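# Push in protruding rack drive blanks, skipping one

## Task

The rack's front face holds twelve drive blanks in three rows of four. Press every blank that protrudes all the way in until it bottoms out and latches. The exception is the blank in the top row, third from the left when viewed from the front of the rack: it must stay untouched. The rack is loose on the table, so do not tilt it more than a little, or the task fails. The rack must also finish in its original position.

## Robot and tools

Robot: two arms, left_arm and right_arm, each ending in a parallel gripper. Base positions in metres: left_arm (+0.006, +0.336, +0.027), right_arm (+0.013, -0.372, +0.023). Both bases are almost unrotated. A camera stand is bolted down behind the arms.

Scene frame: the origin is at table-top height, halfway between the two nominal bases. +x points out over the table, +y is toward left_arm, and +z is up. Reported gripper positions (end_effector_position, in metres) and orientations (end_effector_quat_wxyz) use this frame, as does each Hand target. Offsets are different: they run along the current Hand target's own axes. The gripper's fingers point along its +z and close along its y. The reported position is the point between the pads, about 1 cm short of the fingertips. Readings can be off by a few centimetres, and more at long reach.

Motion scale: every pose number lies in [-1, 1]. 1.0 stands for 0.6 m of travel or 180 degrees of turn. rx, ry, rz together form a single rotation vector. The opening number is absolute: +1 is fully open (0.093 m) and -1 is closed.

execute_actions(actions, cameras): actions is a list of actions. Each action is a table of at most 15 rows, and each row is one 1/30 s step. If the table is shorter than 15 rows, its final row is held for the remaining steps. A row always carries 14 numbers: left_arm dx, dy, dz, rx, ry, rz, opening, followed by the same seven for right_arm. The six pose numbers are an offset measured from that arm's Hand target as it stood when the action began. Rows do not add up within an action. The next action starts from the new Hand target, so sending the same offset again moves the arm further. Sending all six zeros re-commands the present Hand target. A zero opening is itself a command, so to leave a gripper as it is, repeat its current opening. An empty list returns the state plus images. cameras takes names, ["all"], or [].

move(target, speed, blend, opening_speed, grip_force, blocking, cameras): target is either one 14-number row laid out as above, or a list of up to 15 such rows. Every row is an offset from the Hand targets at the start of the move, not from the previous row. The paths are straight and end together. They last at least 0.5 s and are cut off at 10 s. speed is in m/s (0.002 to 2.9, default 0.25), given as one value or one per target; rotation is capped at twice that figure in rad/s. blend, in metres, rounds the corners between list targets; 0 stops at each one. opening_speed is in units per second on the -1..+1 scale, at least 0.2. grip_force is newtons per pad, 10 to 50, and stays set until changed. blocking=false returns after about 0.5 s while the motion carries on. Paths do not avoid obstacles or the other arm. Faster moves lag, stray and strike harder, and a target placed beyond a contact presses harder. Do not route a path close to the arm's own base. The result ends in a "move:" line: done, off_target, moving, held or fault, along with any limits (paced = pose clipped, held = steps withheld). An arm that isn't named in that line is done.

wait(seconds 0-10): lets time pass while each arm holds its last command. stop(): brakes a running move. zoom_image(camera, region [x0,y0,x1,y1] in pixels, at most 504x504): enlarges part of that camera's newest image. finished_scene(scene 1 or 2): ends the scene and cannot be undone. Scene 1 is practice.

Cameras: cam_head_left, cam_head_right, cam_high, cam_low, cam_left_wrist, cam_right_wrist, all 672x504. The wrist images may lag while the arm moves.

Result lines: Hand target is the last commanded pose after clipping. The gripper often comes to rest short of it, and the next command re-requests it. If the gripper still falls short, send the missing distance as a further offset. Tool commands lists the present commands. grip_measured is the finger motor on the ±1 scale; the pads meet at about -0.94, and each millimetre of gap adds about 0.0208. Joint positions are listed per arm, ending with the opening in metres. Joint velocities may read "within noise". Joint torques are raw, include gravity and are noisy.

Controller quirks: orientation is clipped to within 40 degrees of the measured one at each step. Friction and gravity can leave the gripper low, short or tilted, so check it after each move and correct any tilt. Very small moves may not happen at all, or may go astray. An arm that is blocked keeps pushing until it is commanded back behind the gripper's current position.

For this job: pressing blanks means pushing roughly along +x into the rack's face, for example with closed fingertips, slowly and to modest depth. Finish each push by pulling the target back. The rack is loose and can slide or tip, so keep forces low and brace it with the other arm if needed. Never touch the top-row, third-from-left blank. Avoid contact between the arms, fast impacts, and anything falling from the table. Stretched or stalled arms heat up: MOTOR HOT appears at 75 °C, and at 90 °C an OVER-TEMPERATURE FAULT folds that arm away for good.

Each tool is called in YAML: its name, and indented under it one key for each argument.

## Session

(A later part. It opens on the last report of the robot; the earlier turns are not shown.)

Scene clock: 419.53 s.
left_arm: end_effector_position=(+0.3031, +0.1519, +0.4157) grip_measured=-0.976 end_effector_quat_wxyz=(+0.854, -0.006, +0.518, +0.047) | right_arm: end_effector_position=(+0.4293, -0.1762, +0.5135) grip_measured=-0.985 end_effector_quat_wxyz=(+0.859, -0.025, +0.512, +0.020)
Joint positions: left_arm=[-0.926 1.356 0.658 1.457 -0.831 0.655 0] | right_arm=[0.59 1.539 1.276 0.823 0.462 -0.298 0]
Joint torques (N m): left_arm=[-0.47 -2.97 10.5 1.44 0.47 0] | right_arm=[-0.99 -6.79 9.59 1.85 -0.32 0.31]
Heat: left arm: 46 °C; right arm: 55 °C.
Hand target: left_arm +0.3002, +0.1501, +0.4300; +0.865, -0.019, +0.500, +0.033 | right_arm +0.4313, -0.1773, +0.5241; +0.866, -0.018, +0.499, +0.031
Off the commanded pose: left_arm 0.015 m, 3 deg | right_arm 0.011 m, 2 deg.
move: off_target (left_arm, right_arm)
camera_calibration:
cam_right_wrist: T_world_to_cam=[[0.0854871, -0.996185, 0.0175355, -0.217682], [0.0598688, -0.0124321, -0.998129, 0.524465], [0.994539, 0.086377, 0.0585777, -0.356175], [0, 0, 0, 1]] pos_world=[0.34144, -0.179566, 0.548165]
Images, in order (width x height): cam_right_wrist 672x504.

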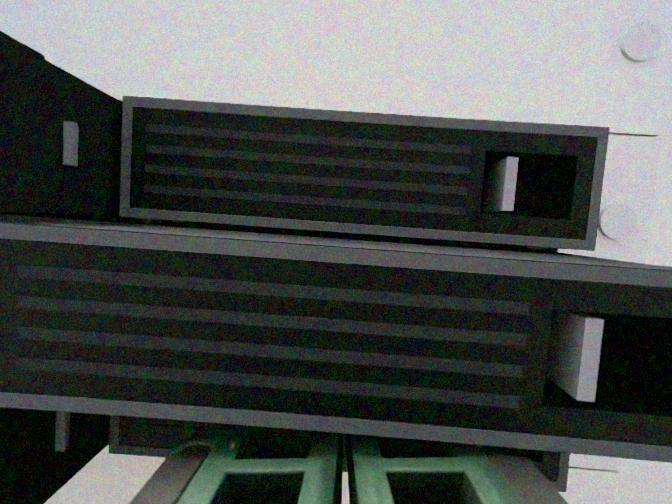

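move:
  target: [0,0,0,0,0,0,-1, 0.0025,0,0.0024,0,0,0,-1]
  speed: 0.03
  cameras: ["cam_right_wrist"]

Scene clock: 427.00 s.
left_arm: end_effector_position=(+0.3031, +0.1519, +0.4157) grip_measured=-0.976 end_effector_quat_wxyz=(+0.854, -0.006, +0.518, +0.047) | right_arm: end_effector_position=(+0.4294, -0.1762, +0.5137) grip_measured=-0.985 end_effector_quat_wxyz=(+0.859, -0.025, +0.512, +0.021)
Joint positions: left_arm=[-0.926 1.356 0.658 1.457 -0.831 0.655 0] | right_arm=[0.59 1.54 1.276 0.823 0.462 -0.296 0]
Joint torques (N m): left_arm=[-0.46 -2.99 10.52 1.45 0.47 0] | right_arm=[-1.21 -6.27 9.85 1.86 -0.34 0.31]
Heat: left arm: 46 °C; right arm: 55 °C.
Hand target: left_arm +0.3002, +0.1501, +0.4300; +0.865, -0.019, +0.500, +0.033 | right_arm +0.4332, -0.1773, +0.5236; +0.866, -0.017, +0.499, +0.031
Off the commanded pose: left_arm 0.015 m, 3 deg | right_arm 0.011 m, 2 deg.
move: off_target (left_arm, right_arm)
camera_calibration:
cam_right_wrist: T_world_to_cam=[[0.0861659, -0.996152, 0.015991, -0.217069], [0.0600609, -0.0108276, -0.998136, 0.524893], [0.994469, 0.0869657, 0.0588969, -0.356231], [0, 0, 0, 1]] pos_world=[0.341439, -0.17957, 0.548366]
Images, in order (width x height): cam_right_wrist 672x504.

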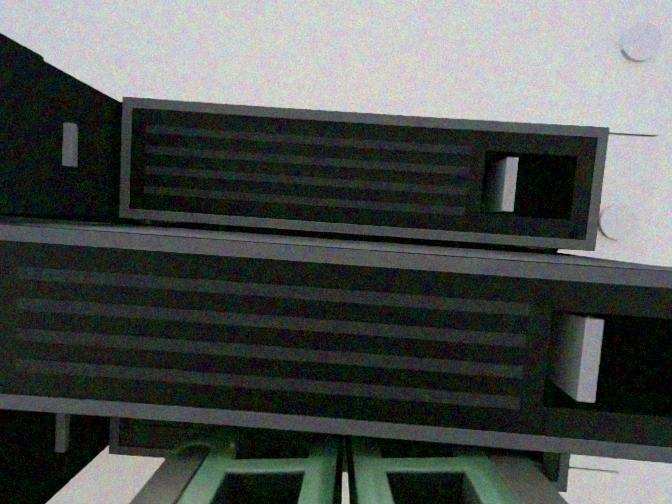

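move:
  target: [0,0,0,0,0,0,-1, 0.0033,0,0.0039,0,0,0,-1]
  speed: 0.03
  cameras: ["cam_right_wrist"]

Scene clock: 436.70 s.
left_arm: end_effector_position=(+0.3031, +0.1519, +0.4157) grip_measured=-0.976 end_effector_quat_wxyz=(+0.854, -0.006, +0.518, +0.047) | right_arm: end_effector_position=(+0.4296, -0.1762, +0.5137) grip_measured=-0.985 end_effector_quat_wxyz=(+0.859, -0.024, +0.512, +0.022)
Joint positions: left_arm=[-0.926 1.356 0.658 1.457 -0.831 0.655 0] | right_arm=[0.59 1.54 1.277 0.823 0.462 -0.294 0]
Joint torques (N m): left_arm=[-0.46 -2.97 10.51 1.45 0.47 0] | right_arm=[-1.52 -5.49 10.41 1.88 -0.38 0.32]
Heat: left arm: 47 °C; right arm: 55 °C.
Hand target: left_arm +0.3002, +0.1501, +0.4300; +0.865, -0.019, +0.500, +0.033 | right_arm +0.4362, -0.1771, +0.5231; +0.866, -0.017, +0.499, +0.031
Off the commanded pose: left_arm 0.015 m, 3 deg | right_arm 0.011 m, 2 deg.
move: off_target (left_arm, right_arm)
camera_calibration:
cam_right_wrist: T_world_to_cam=[[0.0868643, -0.996122, 0.0140146, -0.216448], [0.0599152, -0.00881858, -0.998165, 0.525302], [0.994417, 0.0875445, 0.0589168, -0.3564], [0, 0, 0, 1]] pos_world=[0.341738, -0.179775, 0.548369]
Images, in order (width x height): cam_right_wrist 672x504.

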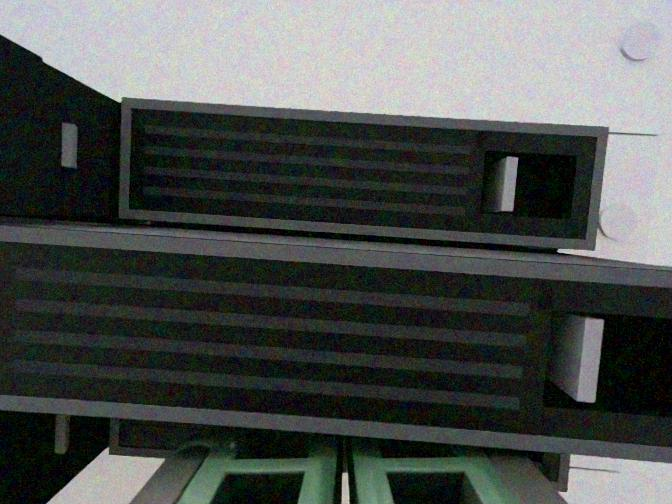

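move:
  target: [0,0,0,0,0,0,-1, -0.0333,0,-0.0577,0,0,0,-1]
  speed: 0.06
  cameras: ["cam_right_wrist","cam_head_right"]

Scene clock: 447.73 s.
left_arm: end_effector_position=(+0.3031, +0.1519, +0.4157) grip_measured=-0.976 end_effector_quat_wxyz=(+0.854, -0.006, +0.518, +0.047) | right_arm: end_effector_position=(+0.4079, -0.1720, +0.5088) grip_measured=-0.985 end_effector_quat_wxyz=(+0.856, -0.031, +0.515, +0.027)
Joint positions: left_arm=[-0.926 1.356 0.658 1.457 -0.831 0.655 0] | right_arm=[0.634 1.474 1.203 0.827 0.485 -0.31 0]
Joint torques (N m): left_arm=[-0.44 -2.97 10.51 1.45 0.47 0] | right_arm=[0.05 -10.11 6.52 1.97 -0.08 0.03]
Heat: left arm: 47 °C; right arm: 55 °C.
Hand target: left_arm +0.3002, +0.1501, +0.4300; +0.865, -0.019, +0.500, +0.033 | right_arm +0.3963, -0.1800, +0.5231; +0.866, -0.017, +0.499, +0.031
Off the commanded pose: left_arm 0.015 m, 3 deg | right_arm 0.020 m, 3 deg.
move: off_target (left_arm, right_arm)
camera_calibration:
cam_right_wrist: T_world_to_cam=[[0.103705, -0.994409, 0.0199087, -0.219871], [0.0511594, -0.014657, -0.998583, 0.524521], [0.993291, 0.104577, 0.0493534, -0.326659], [0, 0, 0, 1]] pos_world=[0.320435, -0.176793, 0.544277]
Images, in order (width x height): cam_head_right 672x504, cam_right_wrist 672x504.

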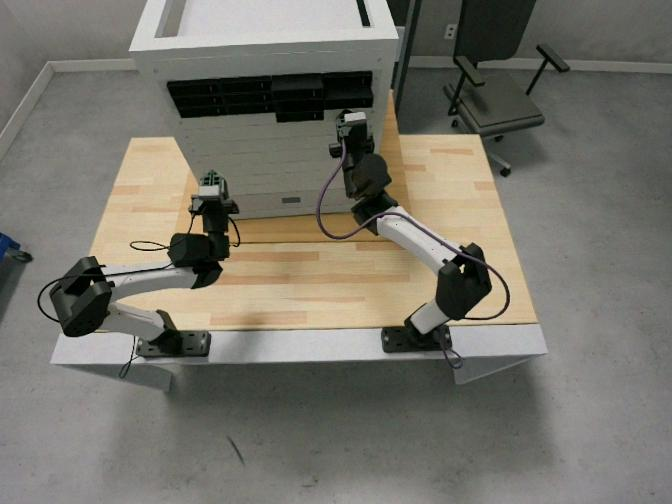

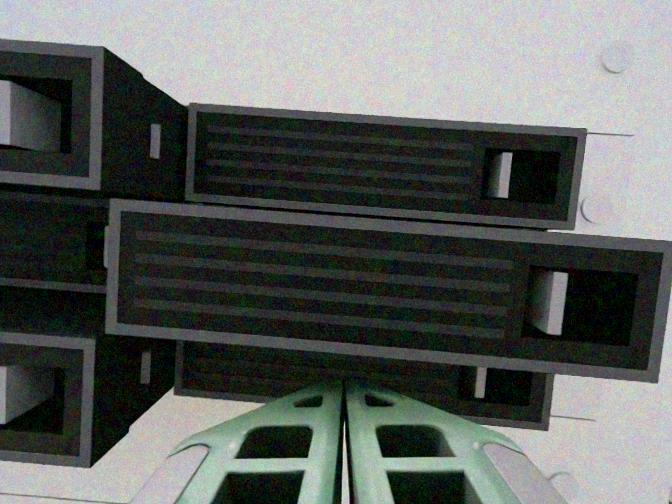

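move:
  target:
    - [0,0,0,0,0,0,-1, -0.0292,0,-0.0505,0,0,0,-1]
    - [0,0,0,0,0,0,-1, -0.0710,-0.0125,-0.0263,0,0,0,-1]
  speed: 0.08
  blend: [0.005,0]
  cameras: ["cam_right_wrist"]

Scene clock: 461.93 s.
left_arm: end_effector_position=(+0.3031, +0.1519, +0.4157) grip_measured=-0.976 end_effector_quat_wxyz=(+0.854, -0.006, +0.518, +0.047) | right_arm: end_effector_position=(+0.3718, -0.1772, +0.5287) grip_measured=-0.985 end_effector_quat_wxyz=(+0.853, -0.038, +0.520, +0.025)
Joint positions: left_arm=[-0.926 1.356 0.658 1.457 -0.831 0.655 0] | right_arm=[0.695 1.35 1.184 0.724 0.532 -0.35 0]
Joint torques (N m): left_arm=[-0.47 -2.97 10.52 1.45 0.46 0] | right_arm=[-0.8 -8.43 9.14 1.84 -0.15 0.11]
Heat: left arm: 47 °C; right arm: 56 °C.
Hand target: left_arm +0.3002, +0.1501, +0.4300; +0.865, -0.019, +0.500, +0.033 | right_arm +0.3619, -0.1898, +0.5520; +0.866, -0.018, +0.499, +0.031
Off the commanded pose: left_arm 0.015 m, 3 deg | right_arm 0.028 m, 4 deg.
move: off_target (left_arm, right_arm)
camera_calibration:
cam_right_wrist: T_world_to_cam=[[0.106595, -0.993764, 0.0327135, -0.229369], [0.040606, -0.0285227, -0.998768, 0.547644], [0.993473, 0.107792, 0.0373124, -0.284293], [0, 0, 0, 1]] pos_world=[0.28465, -0.181674, 0.56508]
Images, in order (width x height): cam_right_wrist 672x504.

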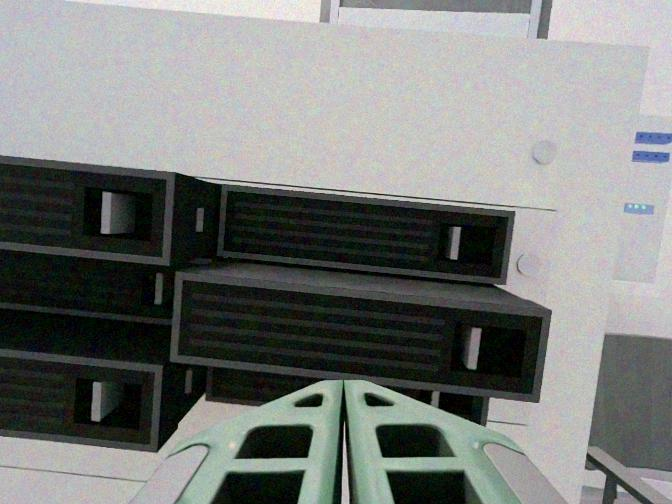

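move:
  target: [0,0,0,0,0,0,-1, -0.0047,-0.0067,0.0219,0,0,0,-1]
  speed: 0.06
  cameras: ["cam_right_wrist"]

Scene clock: 469.63 s.
left_arm: end_effector_position=(+0.3031, +0.1519, +0.4157) grip_measured=-0.976 end_effector_quat_wxyz=(+0.854, -0.006, +0.518, +0.047) | right_arm: end_effector_position=(+0.3755, -0.1899, +0.5462) grip_measured=-0.985 end_effector_quat_wxyz=(+0.857, -0.028, +0.515, +0.017)
Joint positions: left_arm=[-0.926 1.356 0.658 1.457 -0.831 0.655 0] | right_arm=[0.661 1.35 1.243 0.679 0.522 -0.344 0]
Joint torques (N m): left_arm=[-0.46 -2.97 10.52 1.45 0.47 0] | right_arm=[-0.76 -5.97 9.18 1.83 -0.32 0.31]
Heat: left arm: 47 °C; right arm: 57 °C.
Hand target: left_arm +0.3002, +0.1501, +0.4300; +0.865, -0.019, +0.500, +0.033 | right_arm +0.3721, -0.1932, +0.5610; +0.866, -0.017, +0.499, +0.031
Off the commanded pose: left_arm 0.015 m, 3 deg | right_arm 0.015 m, 3 deg.
move: off_target (left_arm, right_arm)
camera_calibration:
cam_right_wrist: T_world_to_cam=[[0.0831457, -0.996222, 0.0250508, -0.230521], [0.0534132, -0.0206466, -0.998359, 0.561158], [0.995105, 0.0843473, 0.0514948, -0.300129], [0, 0, 0, 1]] pos_world=[0.287854, -0.192749, 0.581467]
Images, in order (width x height): cam_right_wrist 672x504.

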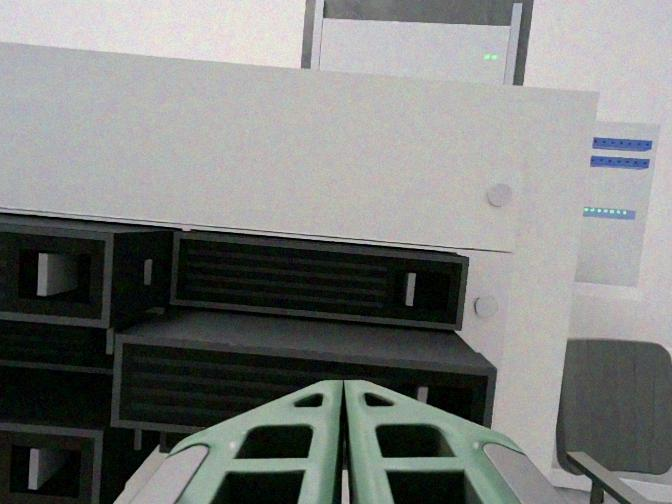

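move:
  target: [0,0,0,0,0,0,-1, 0.0158,0.0167,0.0140,0,0,0,-1]
  speed: 0.06
  cameras: ["cam_right_wrist"]

Scene clock: 476.87 s.
left_arm: end_effector_position=(+0.3031, +0.1519, +0.4157) grip_measured=-0.976 end_effector_quat_wxyz=(+0.854, -0.006, +0.518, +0.047) | right_arm: end_effector_position=(+0.3874, -0.1803, +0.5395) grip_measured=-0.985 end_effector_quat_wxyz=(+0.853, -0.032, +0.520, +0.015)
Joint positions: left_arm=[-0.926 1.356 0.658 1.457 -0.831 0.655 0] | right_arm=[0.661 1.399 1.267 0.688 0.522 -0.344 0]
Joint torques (N m): left_arm=[-0.46 -2.99 10.51 1.45 0.47 0] | right_arm=[-0.35 -5.98 9.51 2.04 -0.28 0.27]
Heat: left arm: 47 °C; right arm: 58 °C.
Hand target: left_arm +0.3002, +0.1501, +0.4300; +0.865, -0.019, +0.500, +0.033 | right_arm +0.3834, -0.1823, +0.5571; +0.866, -0.017, +0.499, +0.031
Off the commanded pose: left_arm 0.015 m, 3 deg | right_arm 0.018 m, 4 deg.
move: off_target (left_arm, right_arm)
camera_calibration:
cam_right_wrist: T_world_to_cam=[[0.0838441, -0.995895, 0.0341037, -0.226889], [0.0410429, -0.0307438, -0.998684, 0.557178], [0.995633, 0.0851335, 0.0382967, -0.305352], [0, 0, 0, 1]] pos_world=[0.300174, -0.182832, 0.575877]
Images, in order (width x height): cam_right_wrist 672x504.

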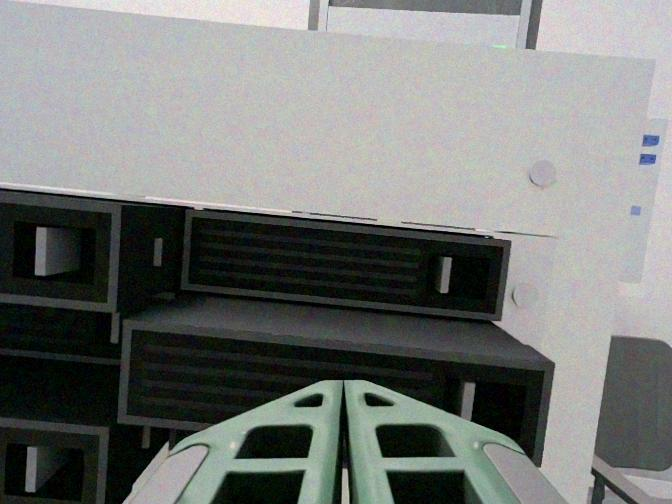

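move:
  target: [0,0,0,0,0,0,-1, 0.0167,0,0.0289,0,0,0,-1]
  speed: 0.04
  cameras: ["cam_right_wrist"]

Scene clock: 481.80 s.
left_arm: end_effector_position=(+0.3031, +0.1519, +0.4157) grip_measured=-0.976 end_effector_quat_wxyz=(+0.854, -0.006, +0.518, +0.047) | right_arm: end_effector_position=(+0.4048, -0.1790, +0.5426) grip_measured=-0.985 end_effector_quat_wxyz=(+0.855, -0.029, +0.517, +0.017)
Joint positions: left_arm=[-0.926 1.356 0.658 1.457 -0.831 0.655 0] | right_arm=[0.629 1.458 1.324 0.69 0.496 -0.324 0]
Joint torques (N m): left_arm=[-0.44 -2.97 10.52 1.45 0.47 0] | right_arm=[-0.79 -6.32 9.35 1.98 -0.32 0.3]
Heat: left arm: 47 °C; right arm: 58 °C.
Hand target: left_arm +0.3002, +0.1501, +0.4300; +0.865, -0.019, +0.500, +0.033 | right_arm +0.4035, -0.1810, +0.5570; +0.866, -0.017, +0.499, +0.031
Off the commanded pose: left_arm 0.015 m, 3 deg | right_arm 0.015 m, 3 deg.
move: off_target (left_arm, right_arm)
camera_calibration:
cam_right_wrist: T_world_to_cam=[[0.0831905, -0.99617, 0.0269071, -0.22291], [0.0481699, -0.0229493, -0.998575, 0.557994], [0.995369, 0.0843681, 0.0460762, -0.327212], [0, 0, 0, 1]] pos_world=[0.317362, -0.181645, 0.578274]
Images, in order (width x height): cam_right_wrist 672x504.

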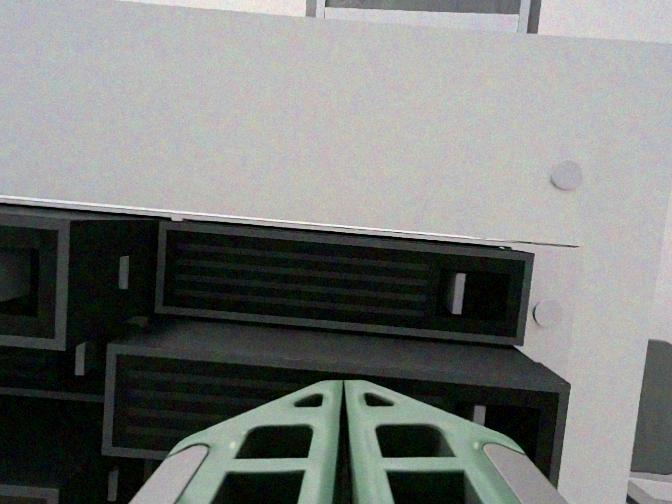

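move:
  target: [0,0,0,0,0,0,-1, 0.0170,0,0.0214,0,0,0,-1]
  speed: 0.04
  cameras: ["cam_right_wrist"]

Scene clock: 488.37 s.
left_arm: end_effector_position=(+0.3031, +0.1519, +0.4157) grip_measured=-0.976 end_effector_quat_wxyz=(+0.854, -0.006, +0.518, +0.047) | right_arm: end_effector_position=(+0.4209, -0.1776, +0.5399) grip_measured=-0.985 end_effector_quat_wxyz=(+0.855, -0.029, +0.518, +0.017)
Joint positions: left_arm=[-0.926 1.356 0.658 1.457 -0.831 0.655 0] | right_arm=[0.603 1.508 1.363 0.691 0.474 -0.307 0]
Joint torques (N m): left_arm=[-0.46 -2.96 10.52 1.45 0.47 0] | right_arm=[-0.81 -6.78 9.43 2.03 -0.31 0.32]
Heat: left arm: 47 °C; right arm: 57 °C.
Hand target: left_arm +0.3002, +0.1501, +0.4300; +0.865, -0.019, +0.500, +0.033 | right_arm +0.4197, -0.1796, +0.5545; +0.866, -0.018, +0.499, +0.031
Off the commanded pose: left_arm 0.015 m, 3 deg | right_arm 0.015 m, 3 deg.
move: off_target (left_arm, right_arm)
camera_calibration:
cam_right_wrist: T_world_to_cam=[[0.0836424, -0.996127, 0.0271028, -0.223055], [0.0456026, -0.0233433, -0.998687, 0.555702], [0.995452, 0.0847686, 0.0434735, -0.341806], [0, 0, 0, 1]] pos_world=[0.333566, -0.180245, 0.575878]
Images, in order (width x height): cam_right_wrist 672x504.

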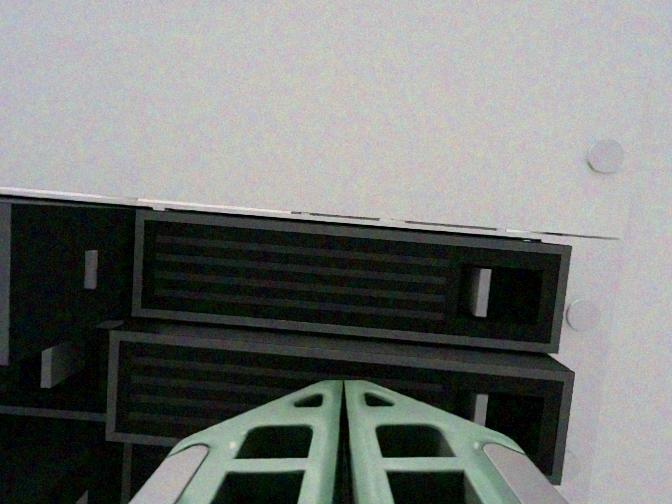

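move:
  target: [0,0,0,0,0,0,-1, 0.0067,0,0.0115,0,0,0,-1]
  speed: 0.03
  cameras: ["cam_right_wrist"]

Scene clock: 496.07 s.
left_arm: end_effector_position=(+0.3031, +0.1519, +0.4157) grip_measured=-0.976 end_effector_quat_wxyz=(+0.854, -0.006, +0.518, +0.047) | right_arm: end_effector_position=(+0.4279, -0.1775, +0.5410) grip_measured=-0.985 end_effector_quat_wxyz=(+0.856, -0.027, +0.517, +0.018)
Joint positions: left_arm=[-0.926 1.356 0.658 1.457 -0.831 0.655 0] | right_arm=[0.591 1.531 1.387 0.691 0.464 -0.299 0]
Joint torques (N m): left_arm=[-0.44 -2.96 10.52 1.45 0.46 0] | right_arm=[-0.88 -6.87 9.51 2 -0.32 0.3]
Heat: left arm: 47 °C; right arm: 57 °C.
Hand target: left_arm +0.3002, +0.1501, +0.4300; +0.865, -0.019, +0.500, +0.033 | right_arm +0.4275, -0.1792, +0.5547; +0.866, -0.017, +0.499, +0.031
Off the commanded pose: left_arm 0.015 m, 3 deg | right_arm 0.014 m, 3 deg.
move: off_target (left_arm, right_arm)
camera_calibration:
cam_right_wrist: T_world_to_cam=[[0.0833037, -0.996245, 0.0235702, -0.221627], [0.0487243, -0.0195522, -0.998621, 0.555766], [0.995332, 0.0843372, 0.0469126, -0.350715], [0, 0, 0, 1]] pos_world=[0.340461, -0.180351, 0.576676]
Images, in order (width x height): cam_right_wrist 672x504.

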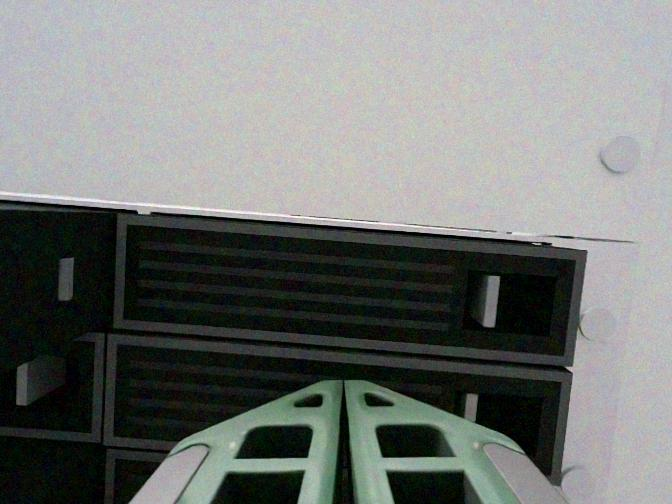

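move:
  target: [0,0,0,0,0,0,-1, 0.0042,0,0.0053,0,0,0,-1]
  speed: 0.03

move:
  target: [0,0,0,0,0,0,-1, 0.0042,0,0.0053,0,0,0,-1]
  speed: 0.03
  cameras: ["cam_right_wrist"]

Scene clock: 502.73 s.
left_arm: end_effector_position=(+0.3031, +0.1519, +0.4157) grip_measured=-0.976 end_effector_quat_wxyz=(+0.854, -0.006, +0.518, +0.047) | right_arm: end_effector_position=(+0.4294, -0.1774, +0.5416) grip_measured=-0.985 end_effector_quat_wxyz=(+0.856, -0.027, +0.516, +0.019)
Joint positions: left_arm=[-0.926 1.356 0.658 1.457 -0.831 0.655 0] | right_arm=[0.588 1.537 1.393 0.691 0.461 -0.295 0]
Joint torques (N m): left_arm=[-0.44 -3 10.51 1.45 0.47 0] | right_arm=[-1.11 -6.24 9.85 2 -0.34 0.31]
Heat: left arm: 47 °C; right arm: 57 °C.
Hand target: left_arm +0.3002, +0.1501, +0.4300; +0.865, -0.019, +0.500, +0.033 | right_arm +0.4316, -0.1789, +0.5540; +0.866, -0.017, +0.499, +0.031
Off the commanded pose: left_arm 0.015 m, 3 deg | right_arm 0.013 m, 3 deg.
move: off_target (left_arm, right_arm)

Scene clock: 503.43 s.
left_arm: end_effector_position=(+0.3031, +0.1519, +0.4157) grip_measured=-0.976 end_effector_quat_wxyz=(+0.854, -0.006, +0.518, +0.047) | right_arm: end_effector_position=(+0.4298, -0.1772, +0.5417) grip_measured=-0.985 end_effector_quat_wxyz=(+0.856, -0.026, +0.516, +0.020)
Joint positions: left_arm=[-0.926 1.356 0.658 1.457 -0.831 0.655 0] | right_arm=[0.588 1.538 1.395 0.692 0.461 -0.292 0]
Joint torques (N m): left_arm=[-0.47 -2.96 10.51 1.45 0.46 0] | right_arm=[-1.57 -5.33 10.54 2 -0.39 0.32]
Heat: left arm: 47 °C; right arm: 57 °C.
Hand target: left_arm +0.3002, +0.1501, +0.4300; +0.865, -0.019, +0.500, +0.033 | right_arm +0.4356, -0.1786, +0.5534; +0.866, -0.017, +0.499, +0.031
Off the commanded pose: left_arm 0.015 m, 3 deg | right_arm 0.013 m, 3 deg.
move: off_target (left_arm, right_arm)
camera_calibration:
cam_right_wrist: T_world_to_cam=[[0.0864576, -0.996078, 0.0187828, -0.220188], [0.0507115, -0.0144288, -0.998609, 0.556416], [0.994964, 0.0872899, 0.0492652, -0.353213], [0, 0, 0, 1]] pos_world=[0.342254, -0.180464, 0.577179]
Images, in order (width x height): cam_right_wrist 672x504.

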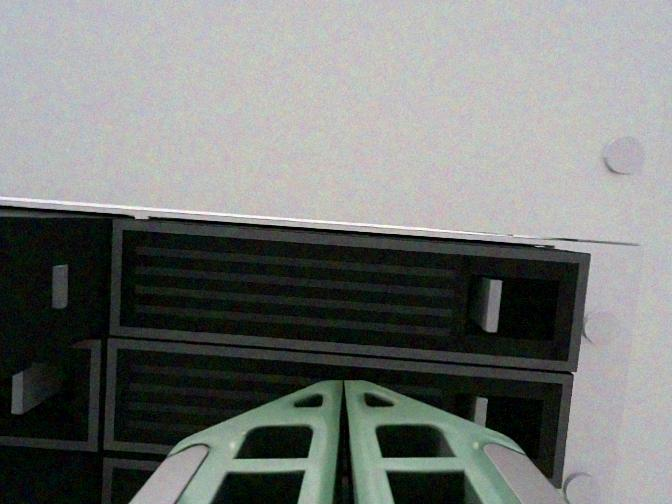

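move:
  target:
    - [0,0,0,0,0,0,-1, -0.0417,0,-0.0722,0,0,0,-1]
    - [0,0,0,0,0,0,-1, -0.0027,0.1917,-0.0947,0,0,0,-1]
  speed: 0.1
  blend: [0.005,0]
  cameras: ["cam_right_wrist"]

Scene clock: 520.27 s.
left_arm: end_effector_position=(+0.3031, +0.1519, +0.4157) grip_measured=-0.976 end_effector_quat_wxyz=(+0.854, -0.006, +0.518, +0.047) | right_arm: end_effector_position=(+0.3801, -0.0631, +0.5142) grip_measured=-0.985 end_effector_quat_wxyz=(+0.858, -0.038, +0.511, +0.026)
Joint positions: left_arm=[-0.926 1.356 0.658 1.457 -0.831 0.655 0] | right_arm=[0.915 1.712 1.434 0.949 0.702 -0.518 0]
Joint torques (N m): left_arm=[-0.46 -2.99 10.51 1.45 0.47 0] | right_arm=[-0.13 -8.88 9.2 1.79 -0.14 0.03]
Heat: left arm: 47 °C; right arm: 58 °C.
Hand target: left_arm +0.3002, +0.1501, +0.4300; +0.865, -0.019, +0.500, +0.033 | right_arm +0.3777, -0.0674, +0.5264; +0.866, -0.017, +0.499, +0.031
Off the commanded pose: left_arm 0.015 m, 3 deg | right_arm 0.013 m, 3 deg.
move: off_target (left_arm, right_arm)
camera_calibration:
cam_right_wrist: T_world_to_cam=[[0.107639, -0.993605, 0.0341046, -0.117513], [0.061255, -0.0276107, -0.99774, 0.527734], [0.992301, 0.109485, 0.0578913, -0.31431], [0, 0, 0, 1]] pos_world=[0.292213, -0.0677786, 0.548745]
Images, in order (width x height): cam_right_wrist 672x504.

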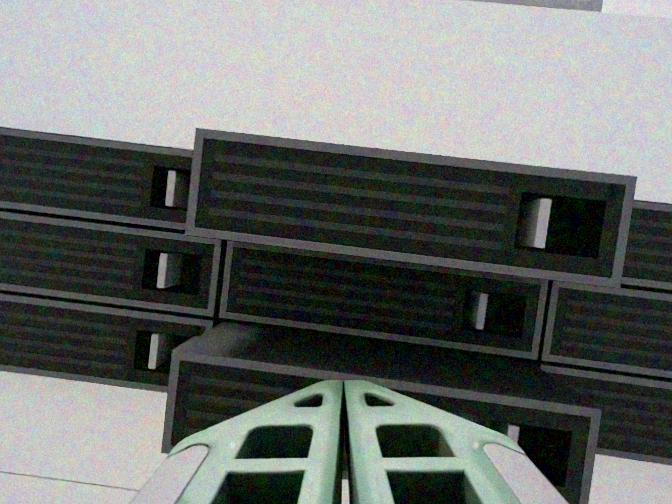

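move:
  target: [0,0,0,0,0,0,-1, 0.0110,-0.0150,0,0,0,0,-1]
  speed: 0.06
  cameras: ["cam_right_wrist"]

Scene clock: 529.67 s.
left_arm: end_effector_position=(+0.3031, +0.1519, +0.4157) grip_measured=-0.976 end_effector_quat_wxyz=(+0.854, -0.006, +0.518, +0.047) | right_arm: end_effector_position=(+0.3849, -0.0695, +0.5127) grip_measured=-0.985 end_effector_quat_wxyz=(+0.859, -0.033, +0.511, +0.019)
Joint positions: left_arm=[-0.926 1.356 0.658 1.457 -0.831 0.655 0] | right_arm=[0.899 1.712 1.427 0.958 0.703 -0.519 0]
Joint torques (N m): left_arm=[-0.44 -2.99 10.52 1.45 0.47 -0.01] | right_arm=[-0.68 -10.5 6.34 1.8 -0.32 0.27]
Heat: left arm: 47 °C; right arm: 59 °C.
Hand target: left_arm +0.3002, +0.1501, +0.4300; +0.865, -0.019, +0.500, +0.033 | right_arm +0.3816, -0.0762, +0.5207; +0.866, -0.017, +0.499, +0.031
Off the commanded pose: left_arm 0.015 m, 3 deg | right_arm 0.011 m, 3 deg.
move: off_target (left_arm, right_arm)
camera_calibration:
cam_right_wrist: T_world_to_cam=[[0.0907755, -0.995336, 0.0326511, -0.117231], [0.0620517, -0.0270697, -0.997706, 0.525495], [0.993936, 0.0925933, 0.059305, -0.320842], [0, 0, 0, 1]] pos_world=[0.29693, -0.0727511, 0.547144]
Images, in order (width x height): cam_right_wrist 672x504.

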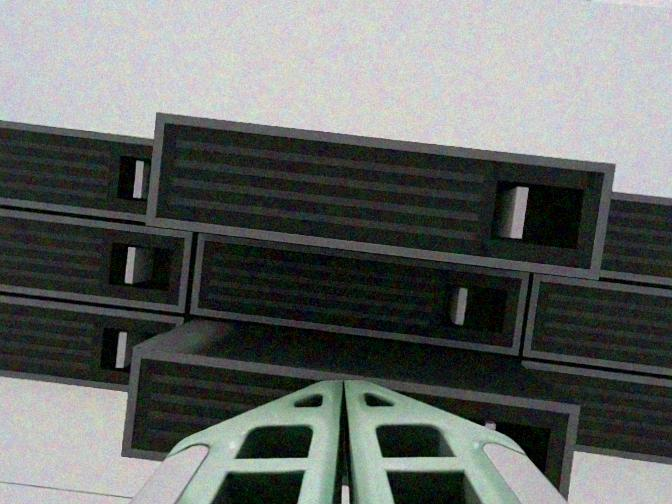

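move:
  target: [0,0,0,0,0,0,-1, 0.0105,0,-0.0118,0,0,0,-1]
  speed: 0.06
  cameras: ["cam_right_wrist"]

Scene clock: 541.27 s.
left_arm: end_effector_position=(+0.3031, +0.1519, +0.4157) grip_measured=-0.976 end_effector_quat_wxyz=(+0.854, -0.006, +0.518, +0.047) | right_arm: end_effector_position=(+0.3846, -0.0698, +0.5017) grip_measured=-0.985 end_effector_quat_wxyz=(+0.858, -0.034, +0.511, +0.018)
Joint positions: left_arm=[-0.926 1.356 0.658 1.457 -0.831 0.655 0] | right_arm=[0.899 1.712 1.385 0.998 0.703 -0.519 0]
Joint torques (N m): left_arm=[-0.46 -2.97 10.52 1.45 0.47 0] | right_arm=[-0.21 -10.93 6.34 1.8 -0.28 0.22]
Heat: left arm: 48 °C; right arm: 58 °C.
Hand target: left_arm +0.3002, +0.1501, +0.4300; +0.865, -0.019, +0.500, +0.033 | right_arm +0.3787, -0.0764, +0.5117; +0.866, -0.017, +0.499, +0.031
Off the commanded pose: left_arm 0.015 m, 3 deg | right_arm 0.013 m, 3 deg.
move: off_target (left_arm, right_arm)
camera_calibration:
cam_right_wrist: T_world_to_cam=[[0.0908281, -0.995275, 0.0343174, -0.118061], [0.0606934, -0.0288635, -0.997739, 0.515014], [0.994015, 0.0927056, 0.057785, -0.319178], [0, 0, 0, 1]] pos_world=[0.296733, -0.0730481, 0.536345]
Images, in order (width x height): cam_right_wrist 672x504.

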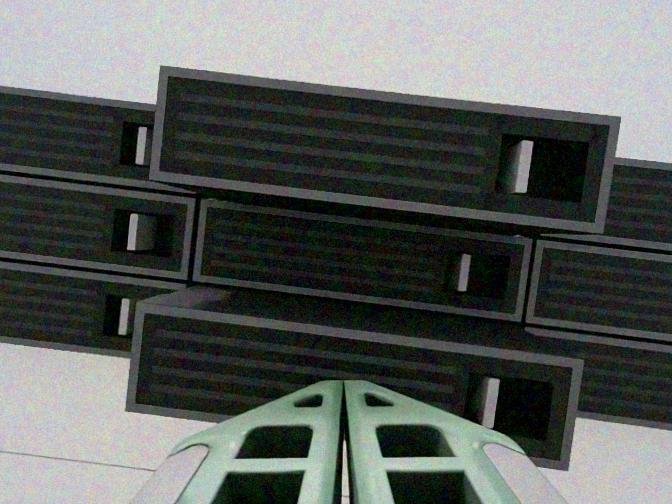

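move:
  target: [0,0,0,0,0,0,-1, 0.0167,0,0.0289,0,0,0,-1]
  speed: 0.04
  cameras: ["cam_right_wrist"]

Scene clock: 545.77 s.
left_arm: end_effector_position=(+0.3031, +0.1519, +0.4157) grip_measured=-0.976 end_effector_quat_wxyz=(+0.854, -0.006, +0.518, +0.047) | right_arm: end_effector_position=(+0.3970, -0.0747, +0.5029) grip_measured=-0.985 end_effector_quat_wxyz=(+0.860, -0.028, +0.509, +0.018)
Joint positions: left_arm=[-0.926 1.356 0.658 1.457 -0.831 0.655 0] | right_arm=[0.867 1.732 1.41 0.989 0.685 -0.495 0]
Joint torques (N m): left_arm=[-0.47 -2.96 10.51 1.45 0.47 0] | right_arm=[-0.79 -8.76 9.21 1.58 -0.4 0.31]
Heat: left arm: 48 °C; right arm: 58 °C.
Hand target: left_arm +0.3002, +0.1501, +0.4300; +0.865, -0.019, +0.500, +0.033 | right_arm +0.3986, -0.0750, +0.5117; +0.866, -0.017, +0.499, +0.031
Off the commanded pose: left_arm 0.015 m, 3 deg | right_arm 0.009 m, 2 deg.
move: off_target (left_arm)
camera_calibration:
cam_right_wrist: T_world_to_cam=[[0.0843482, -0.996144, 0.0241261, -0.11637], [0.0653241, -0.0186323, -0.99769, 0.51418], [0.994293, 0.0857294, 0.0635006, -0.334615], [0, 0, 0, 1]] pos_world=[0.308932, -0.0776544, 0.537048]
Images, in order (width x height): cam_right_wrist 672x504.

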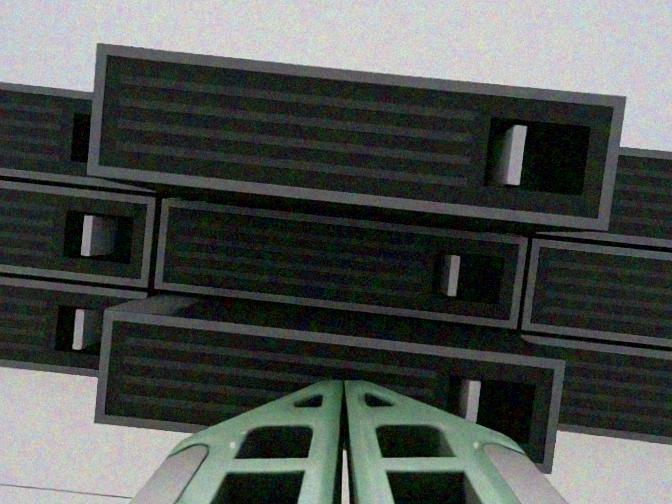

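move:
  target: [0,0,0,0,0,0,-1, 0.0117,0,0.0202,0,0,0,-1]
  speed: 0.04
  cameras: ["cam_right_wrist"]

Scene clock: 550.07 s.
left_arm: end_effector_position=(+0.3031, +0.1519, +0.4157) grip_measured=-0.976 end_effector_quat_wxyz=(+0.854, -0.006, +0.518, +0.047) | right_arm: end_effector_position=(+0.4107, -0.0737, +0.5035) grip_measured=-0.985 end_effector_quat_wxyz=(+0.860, -0.027, +0.509, +0.019)
Joint positions: left_arm=[-0.926 1.356 0.658 1.457 -0.831 0.655 0] | right_arm=[0.841 1.767 1.456 0.967 0.664 -0.474 0]
Joint torques (N m): left_arm=[-0.46 -2.97 10.52 1.45 0.47 0] | right_arm=[-0.8 -9.07 9.22 1.59 -0.39 0.32]
Heat: left arm: 48 °C; right arm: 58 °C.
Hand target: left_arm +0.3002, +0.1501, +0.4300; +0.865, -0.019, +0.500, +0.033 | right_arm +0.4126, -0.0739, +0.5116; +0.866, -0.017, +0.499, +0.031
Off the commanded pose: left_arm 0.015 m, 3 deg | right_arm 0.008 m, 2 deg.
move: off_target (left_arm)
camera_calibration:
cam_right_wrist: T_world_to_cam=[[0.0845532, -0.996176, 0.02202, -0.115681], [0.0661688, -0.0164368, -0.997673, 0.513687], [0.99422, 0.0858134, 0.064526, -0.348856], [0, 0, 0, 1]] pos_world=[0.32263, -0.0768584, 0.537549]
Images, in order (width x height): cam_right_wrist 672x504.

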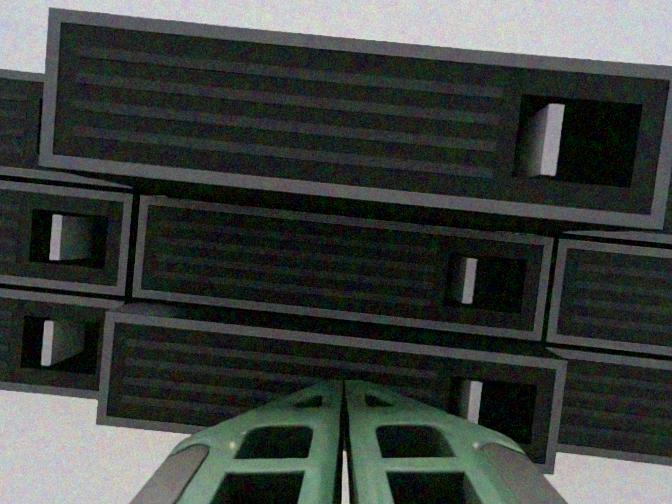

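Working well; continue in steps toward the stop.

move:
  target: [0,0,0,0,0,0,-1, 0.0117,0,0.0202,0,0,0,-1]
  speed: 0.04

move:
  target: [0,0,0,0,0,0,-1, 0.0033,0,0.0058,0,0,0,-1]
  speed: 0.03
  cameras: ["cam_right_wrist"]

Scene clock: 555.53 s.
left_arm: end_effector_position=(+0.3031, +0.1519, +0.4157) grip_measured=-0.976 end_effector_quat_wxyz=(+0.854, -0.006, +0.518, +0.047) | right_arm: end_effector_position=(+0.4231, -0.0725, +0.5044) grip_measured=-0.985 end_effector_quat_wxyz=(+0.861, -0.025, +0.508, +0.021)
Joint positions: left_arm=[-0.926 1.356 0.658 1.457 -0.831 0.655 0] | right_arm=[0.819 1.801 1.501 0.949 0.646 -0.455 0]
Joint torques (N m): left_arm=[-0.44 -2.97 10.51 1.45 0.47 -0.01] | right_arm=[-0.99 -9.25 9.44 1.56 -0.39 0.31]
Heat: left arm: 48 °C; right arm: 58 °C.
Hand target: left_arm +0.3002, +0.1501, +0.4300; +0.865, -0.019, +0.500, +0.033 | right_arm +0.4265, -0.0729, +0.5116; +0.866, -0.017, +0.499, +0.031
Off the commanded pose: left_arm 0.015 m, 3 deg | right_arm 0.008 m, 2 deg.
move: off_target (left_arm)

Scene clock: 556.23 s.
left_arm: end_effector_position=(+0.3031, +0.1519, +0.4157) grip_measured=-0.976 end_effector_quat_wxyz=(+0.854, -0.006, +0.518, +0.047) | right_arm: end_effector_position=(+0.4233, -0.0723, +0.5056) grip_measured=-0.985 end_effector_quat_wxyz=(+0.861, -0.024, +0.508, +0.023)
Joint positions: left_arm=[-0.926 1.356 0.658 1.457 -0.831 0.655 0] | right_arm=[0.819 1.802 1.507 0.944 0.646 -0.45 0]
Joint torques (N m): left_arm=[-0.46 -2.97 10.51 1.44 0.47 0] | right_arm=[-1.51 -8.42 10.09 1.55 -0.45 0.32]
Heat: left arm: 48 °C; right arm: 58 °C.
Hand target: left_arm +0.3002, +0.1501, +0.4300; +0.865, -0.019, +0.500, +0.033 | right_arm +0.4305, -0.0726, +0.5118; +0.866, -0.017, +0.499, +0.031
Off the commanded pose: left_arm 0.015 m, 3 deg | right_arm 0.009 m, 2 deg.
move: off_target (left_arm)
camera_calibration:
cam_right_wrist: T_world_to_cam=[[0.0885741, -0.995969, 0.0141813, -0.113006], [0.0686043, -0.0081035, -0.997611, 0.514559], [0.993704, 0.0893354, 0.0676099, -0.362697], [0, 0, 0, 1]] pos_world=[0.335122, -0.075979, 0.539454]
Images, in order (width x height): cam_right_wrist 672x504.

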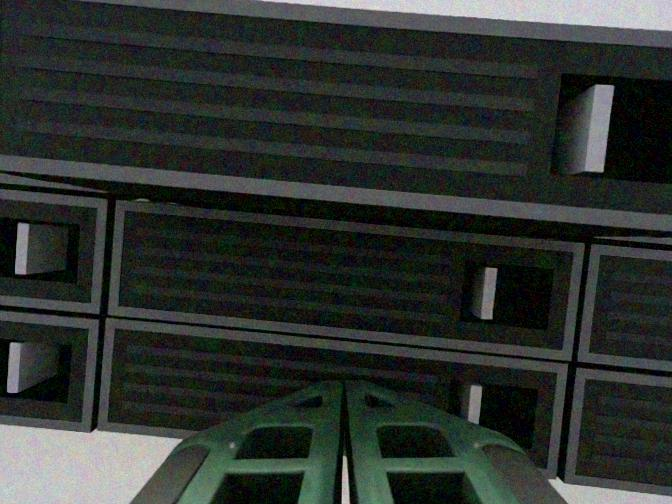

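move:
  target: [0,0,0,0,0,0,-1, 0.0033,0,0.0043,0,0,0,-1]
  speed: 0.03
  cameras: ["cam_right_wrist"]

Scene clock: 561.13 s.
left_arm: end_effector_position=(+0.3031, +0.1519, +0.4157) grip_measured=-0.976 end_effector_quat_wxyz=(+0.854, -0.006, +0.518, +0.047) | right_arm: end_effector_position=(+0.4236, -0.0724, +0.5055) grip_measured=-0.985 end_effector_quat_wxyz=(+0.861, -0.022, +0.508, +0.024)
Joint positions: left_arm=[-0.926 1.356 0.658 1.457 -0.831 0.655 0] | right_arm=[0.819 1.803 1.509 0.944 0.648 -0.446 0]
Joint torques (N m): left_arm=[-0.44 -2.97 10.5 1.45 0.47 0] | right_arm=[-1.92 -7.84 10.63 1.52 -0.52 0.33]
Heat: left arm: 48 °C; right arm: 58 °C.
Hand target: left_arm +0.3002, +0.1501, +0.4300; +0.865, -0.019, +0.500, +0.033 | right_arm +0.4337, -0.0724, +0.5114; +0.866, -0.017, +0.499, +0.031
Off the commanded pose: left_arm 0.015 m, 3 deg | right_arm 0.012 m, 2 deg.
move: off_target (left_arm, right_arm)
camera_calibration:
cam_right_wrist: T_world_to_cam=[[0.0886545, -0.996016, 0.00960714, -0.110902], [0.0676533, -0.00360165, -0.997702, 0.515254], [0.993762, 0.0891008, 0.0670644, -0.362713], [0, 0, 0, 1]] pos_world=[0.335423, -0.0762866, 0.539461]
Images, in order (width x height): cam_right_wrist 672x504.

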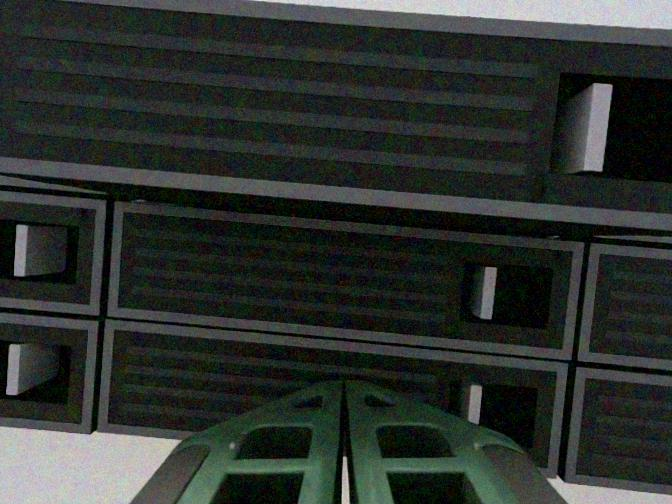

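move:
  target: [0,0,0,0,0,0,-1, -0.0833,0,-0.1444,0,0,0,-1]
  speed: 0.12
  cameras: ["cam_right_wrist","cam_head_right","cam_head_left","cam_high"]

Scene clock: 566.93 s.
left_arm: end_effector_position=(+0.3031, +0.1519, +0.4157) grip_measured=-0.976 end_effector_quat_wxyz=(+0.854, -0.006, +0.518, +0.047) | right_arm: end_effector_position=(+0.3433, -0.0646, +0.4951) grip_measured=-0.985 end_effector_quat_wxyz=(+0.858, -0.042, +0.512, +0.022)
Joint positions: left_arm=[-0.926 1.356 0.658 1.457 -0.831 0.655 0] | right_arm=[0.997 1.64 1.27 1.083 0.763 -0.595 0]
Joint torques (N m): left_arm=[-0.46 -2.97 10.51 1.45 0.47 0] | right_arm=[-0.05 -11.95 6.22 1.72 -0.17 0.05]
Heat: left arm: 48 °C; right arm: 58 °C.
Hand target: left_arm +0.3002, +0.1501, +0.4300; +0.865, -0.019, +0.500, +0.033 | right_arm +0.3339, -0.0795, +0.5112; +0.866, -0.017, +0.499, +0.031
Off the commanded pose: left_arm 0.015 m, 3 deg | right_arm 0.024 m, 3 deg.
move: off_target (left_arm, right_arm)
camera_calibration:
cam_right_wrist: T_world_to_cam=[[0.106446, -0.993317, 0.044609, -0.119233], [0.0604523, -0.0383158, -0.997435, 0.51039], [0.992479, 0.10887, 0.0559697, -0.275752], [0, 0, 0, 1]] pos_world=[0.255516, -0.0688589, 0.529834]
Images, in order (width x height): cam_head_left 672x504, cam_head_right 672x504, cam_high 672x504, cam_right_wrist 672x504.

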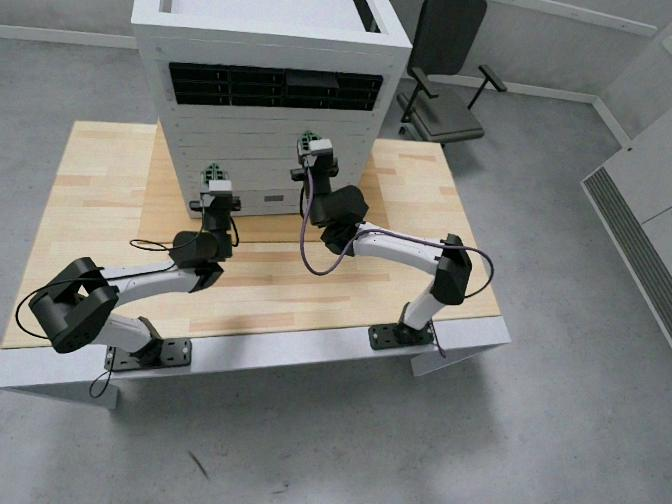

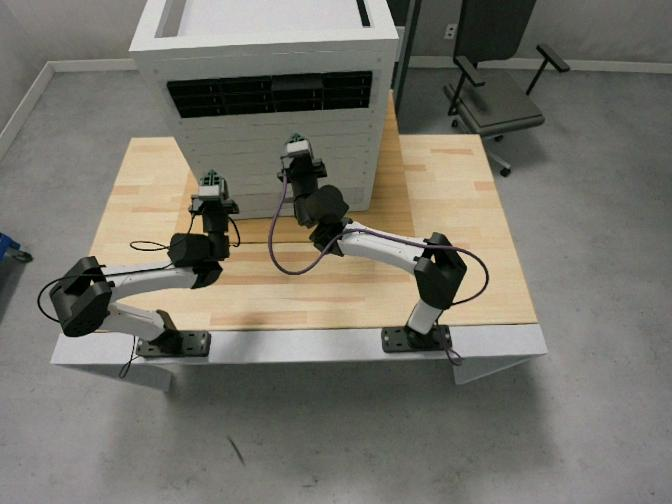

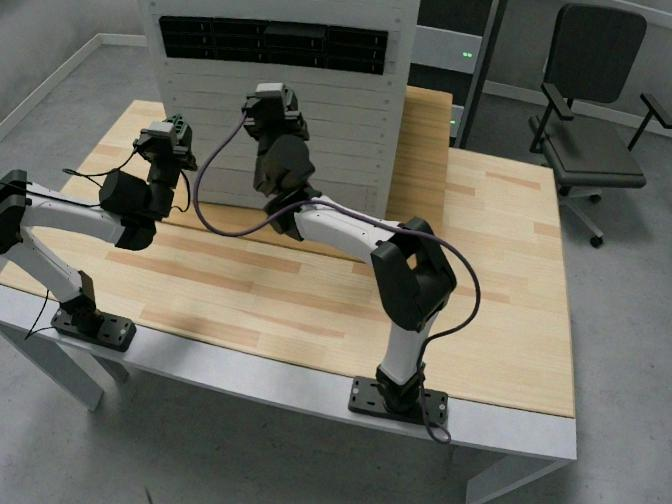

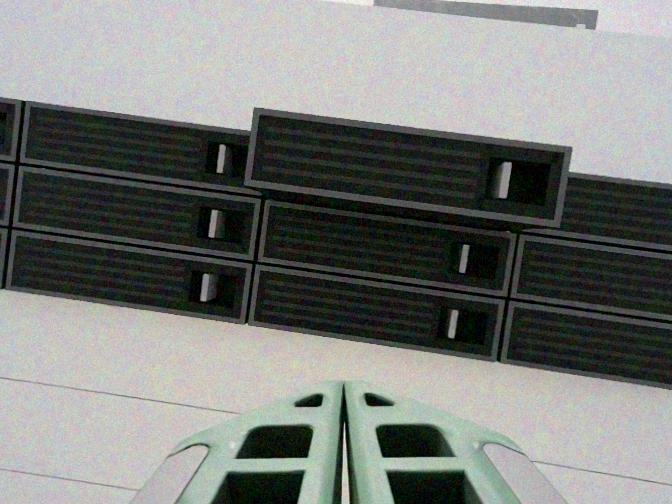

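move:
  target: [-0.0323,0.0307,0.1928,0,0,0,-1, -0.025,-0.1667,-0.0433,0,0,0,-1]
  speed: 0.12
  cameras: ["cam_right_wrist","cam_left_wrist"]

Scene clock: 606.00 s.
left_arm: end_effector_position=(+0.3860, +0.1766, +0.4961) grip_measured=-0.976 end_effector_quat_wxyz=(+0.861, -0.017, +0.506, +0.040) | right_arm: end_effector_position=(+0.3155, -0.1759, +0.5048) grip_measured=-0.985 end_effector_quat_wxyz=(+0.860, -0.026, +0.509, +0.019)
Joint positions: left_arm=[-0.639 1.415 1.051 0.999 -0.608 0.412 0] | right_arm=[0.861 1.231 0.962 0.935 0.681 -0.49 0]
Joint torques (N m): left_arm=[0.76 -4.14 11.56 1.24 0.34 -0.2] | right_arm=[-0.72 -6.32 6.16 1.59 -0.39 0.31]
Heat: left arm: 48 °C; right arm: 59 °C.
Hand target: left_arm +0.3890, +0.1754, +0.5047; +0.865, -0.019, +0.500, +0.033 | right_arm +0.3111, -0.1814, +0.5111; +0.866, -0.017, +0.499, +0.031
Off the commanded pose: left_arm 0.009 m, 1 deg | right_arm 0.009 m, 2 deg.
move: done
camera_calibration:
cam_left_wrist: T_world_to_cam=[[0.0892096, -0.99555, -0.0303586, 0.156114], [0.0688838, 0.036574, -0.996954, 0.500811], [0.993628, 0.0868466, 0.07184, -0.35071], [0, 0, 0, 1]] pos_world=[0.300051, 0.167561, 0.52922]
cam_right_wrist: T_world_to_cam=[[0.0835613, -0.996267, 0.0216908, -0.208874], [0.066524, -0.0161414, -0.997654, 0.519575], [0.99428, 0.0848082, 0.0649268, -0.245848], [0, 0, 0, 1]] pos_world=[0.227331, -0.178857, 0.538849]
Images, in order (width x height): cam_left_wrist 672x504, cam_right_wrist 672x504.

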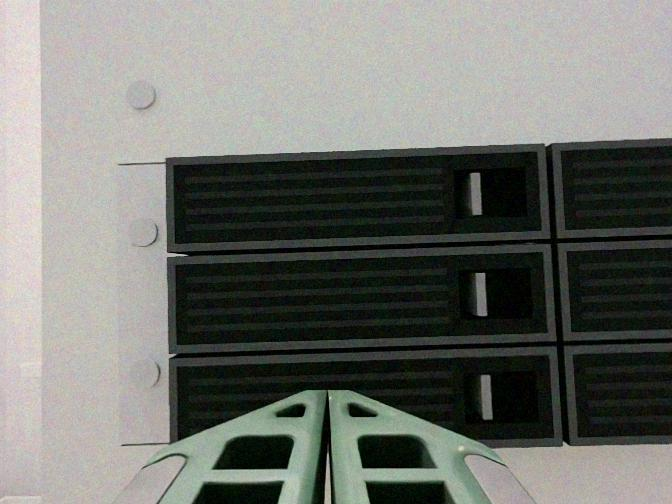

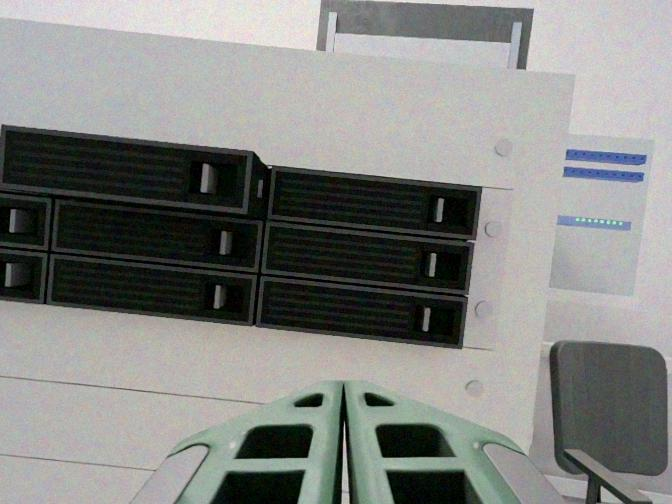

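move:
  target: [0.0208,0,0.0361,0,0,0,-1, 0,0,0,0,0,0,-1]
  speed: 0.04
  cameras: ["cam_left_wrist"]

Scene clock: 616.23 s.
left_arm: end_effector_position=(+0.4074, +0.1785, +0.4967) grip_measured=-0.976 end_effector_quat_wxyz=(+0.862, -0.020, +0.505, +0.039) | right_arm: end_effector_position=(+0.3155, -0.1757, +0.5047) grip_measured=-0.985 end_effector_quat_wxyz=(+0.860, -0.027, +0.509, +0.018)
Joint positions: left_arm=[-0.594 1.477 1.111 0.987 -0.575 0.376 0] | right_arm=[0.861 1.231 0.962 0.934 0.68 -0.49 0]
Joint torques (N m): left_arm=[1.44 -4.03 12.33 1.21 0.45 -0.22] | right_arm=[-0.75 -6.34 6.16 1.61 -0.39 0.31]
Heat: left arm: 49 °C; right arm: 58 °C.
Hand target: left_arm +0.4139, +0.1774, +0.5047; +0.865, -0.019, +0.499, +0.033 | right_arm +0.3111, -0.1814, +0.5110; +0.866, -0.018, +0.499, +0.031
Off the commanded pose: left_arm 0.010 m, 1 deg | right_arm 0.010 m, 2 deg.
move: done
camera_calibration:
cam_left_wrist: T_world_to_cam=[[0.0899399, -0.995676, -0.0232471, 0.152447], [0.0707251, 0.0296679, -0.997055, 0.500396], [0.993433, 0.0880308, 0.0730876, -0.3729], [0, 0, 0, 1]] pos_world=[0.321349, 0.169769, 0.529721]
Images, in order (width x height): cam_left_wrist 672x504.

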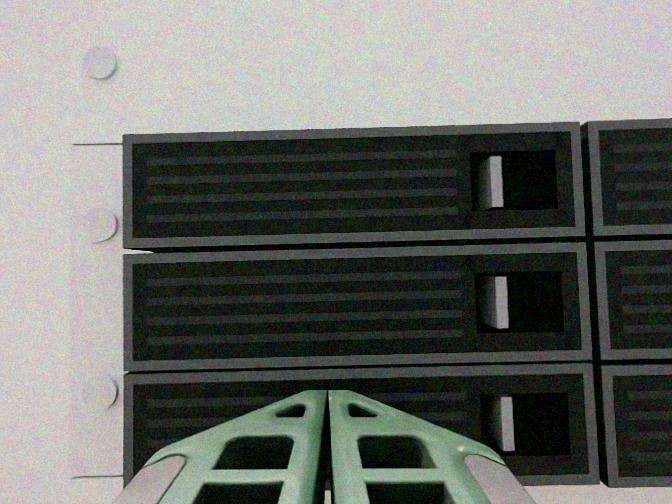

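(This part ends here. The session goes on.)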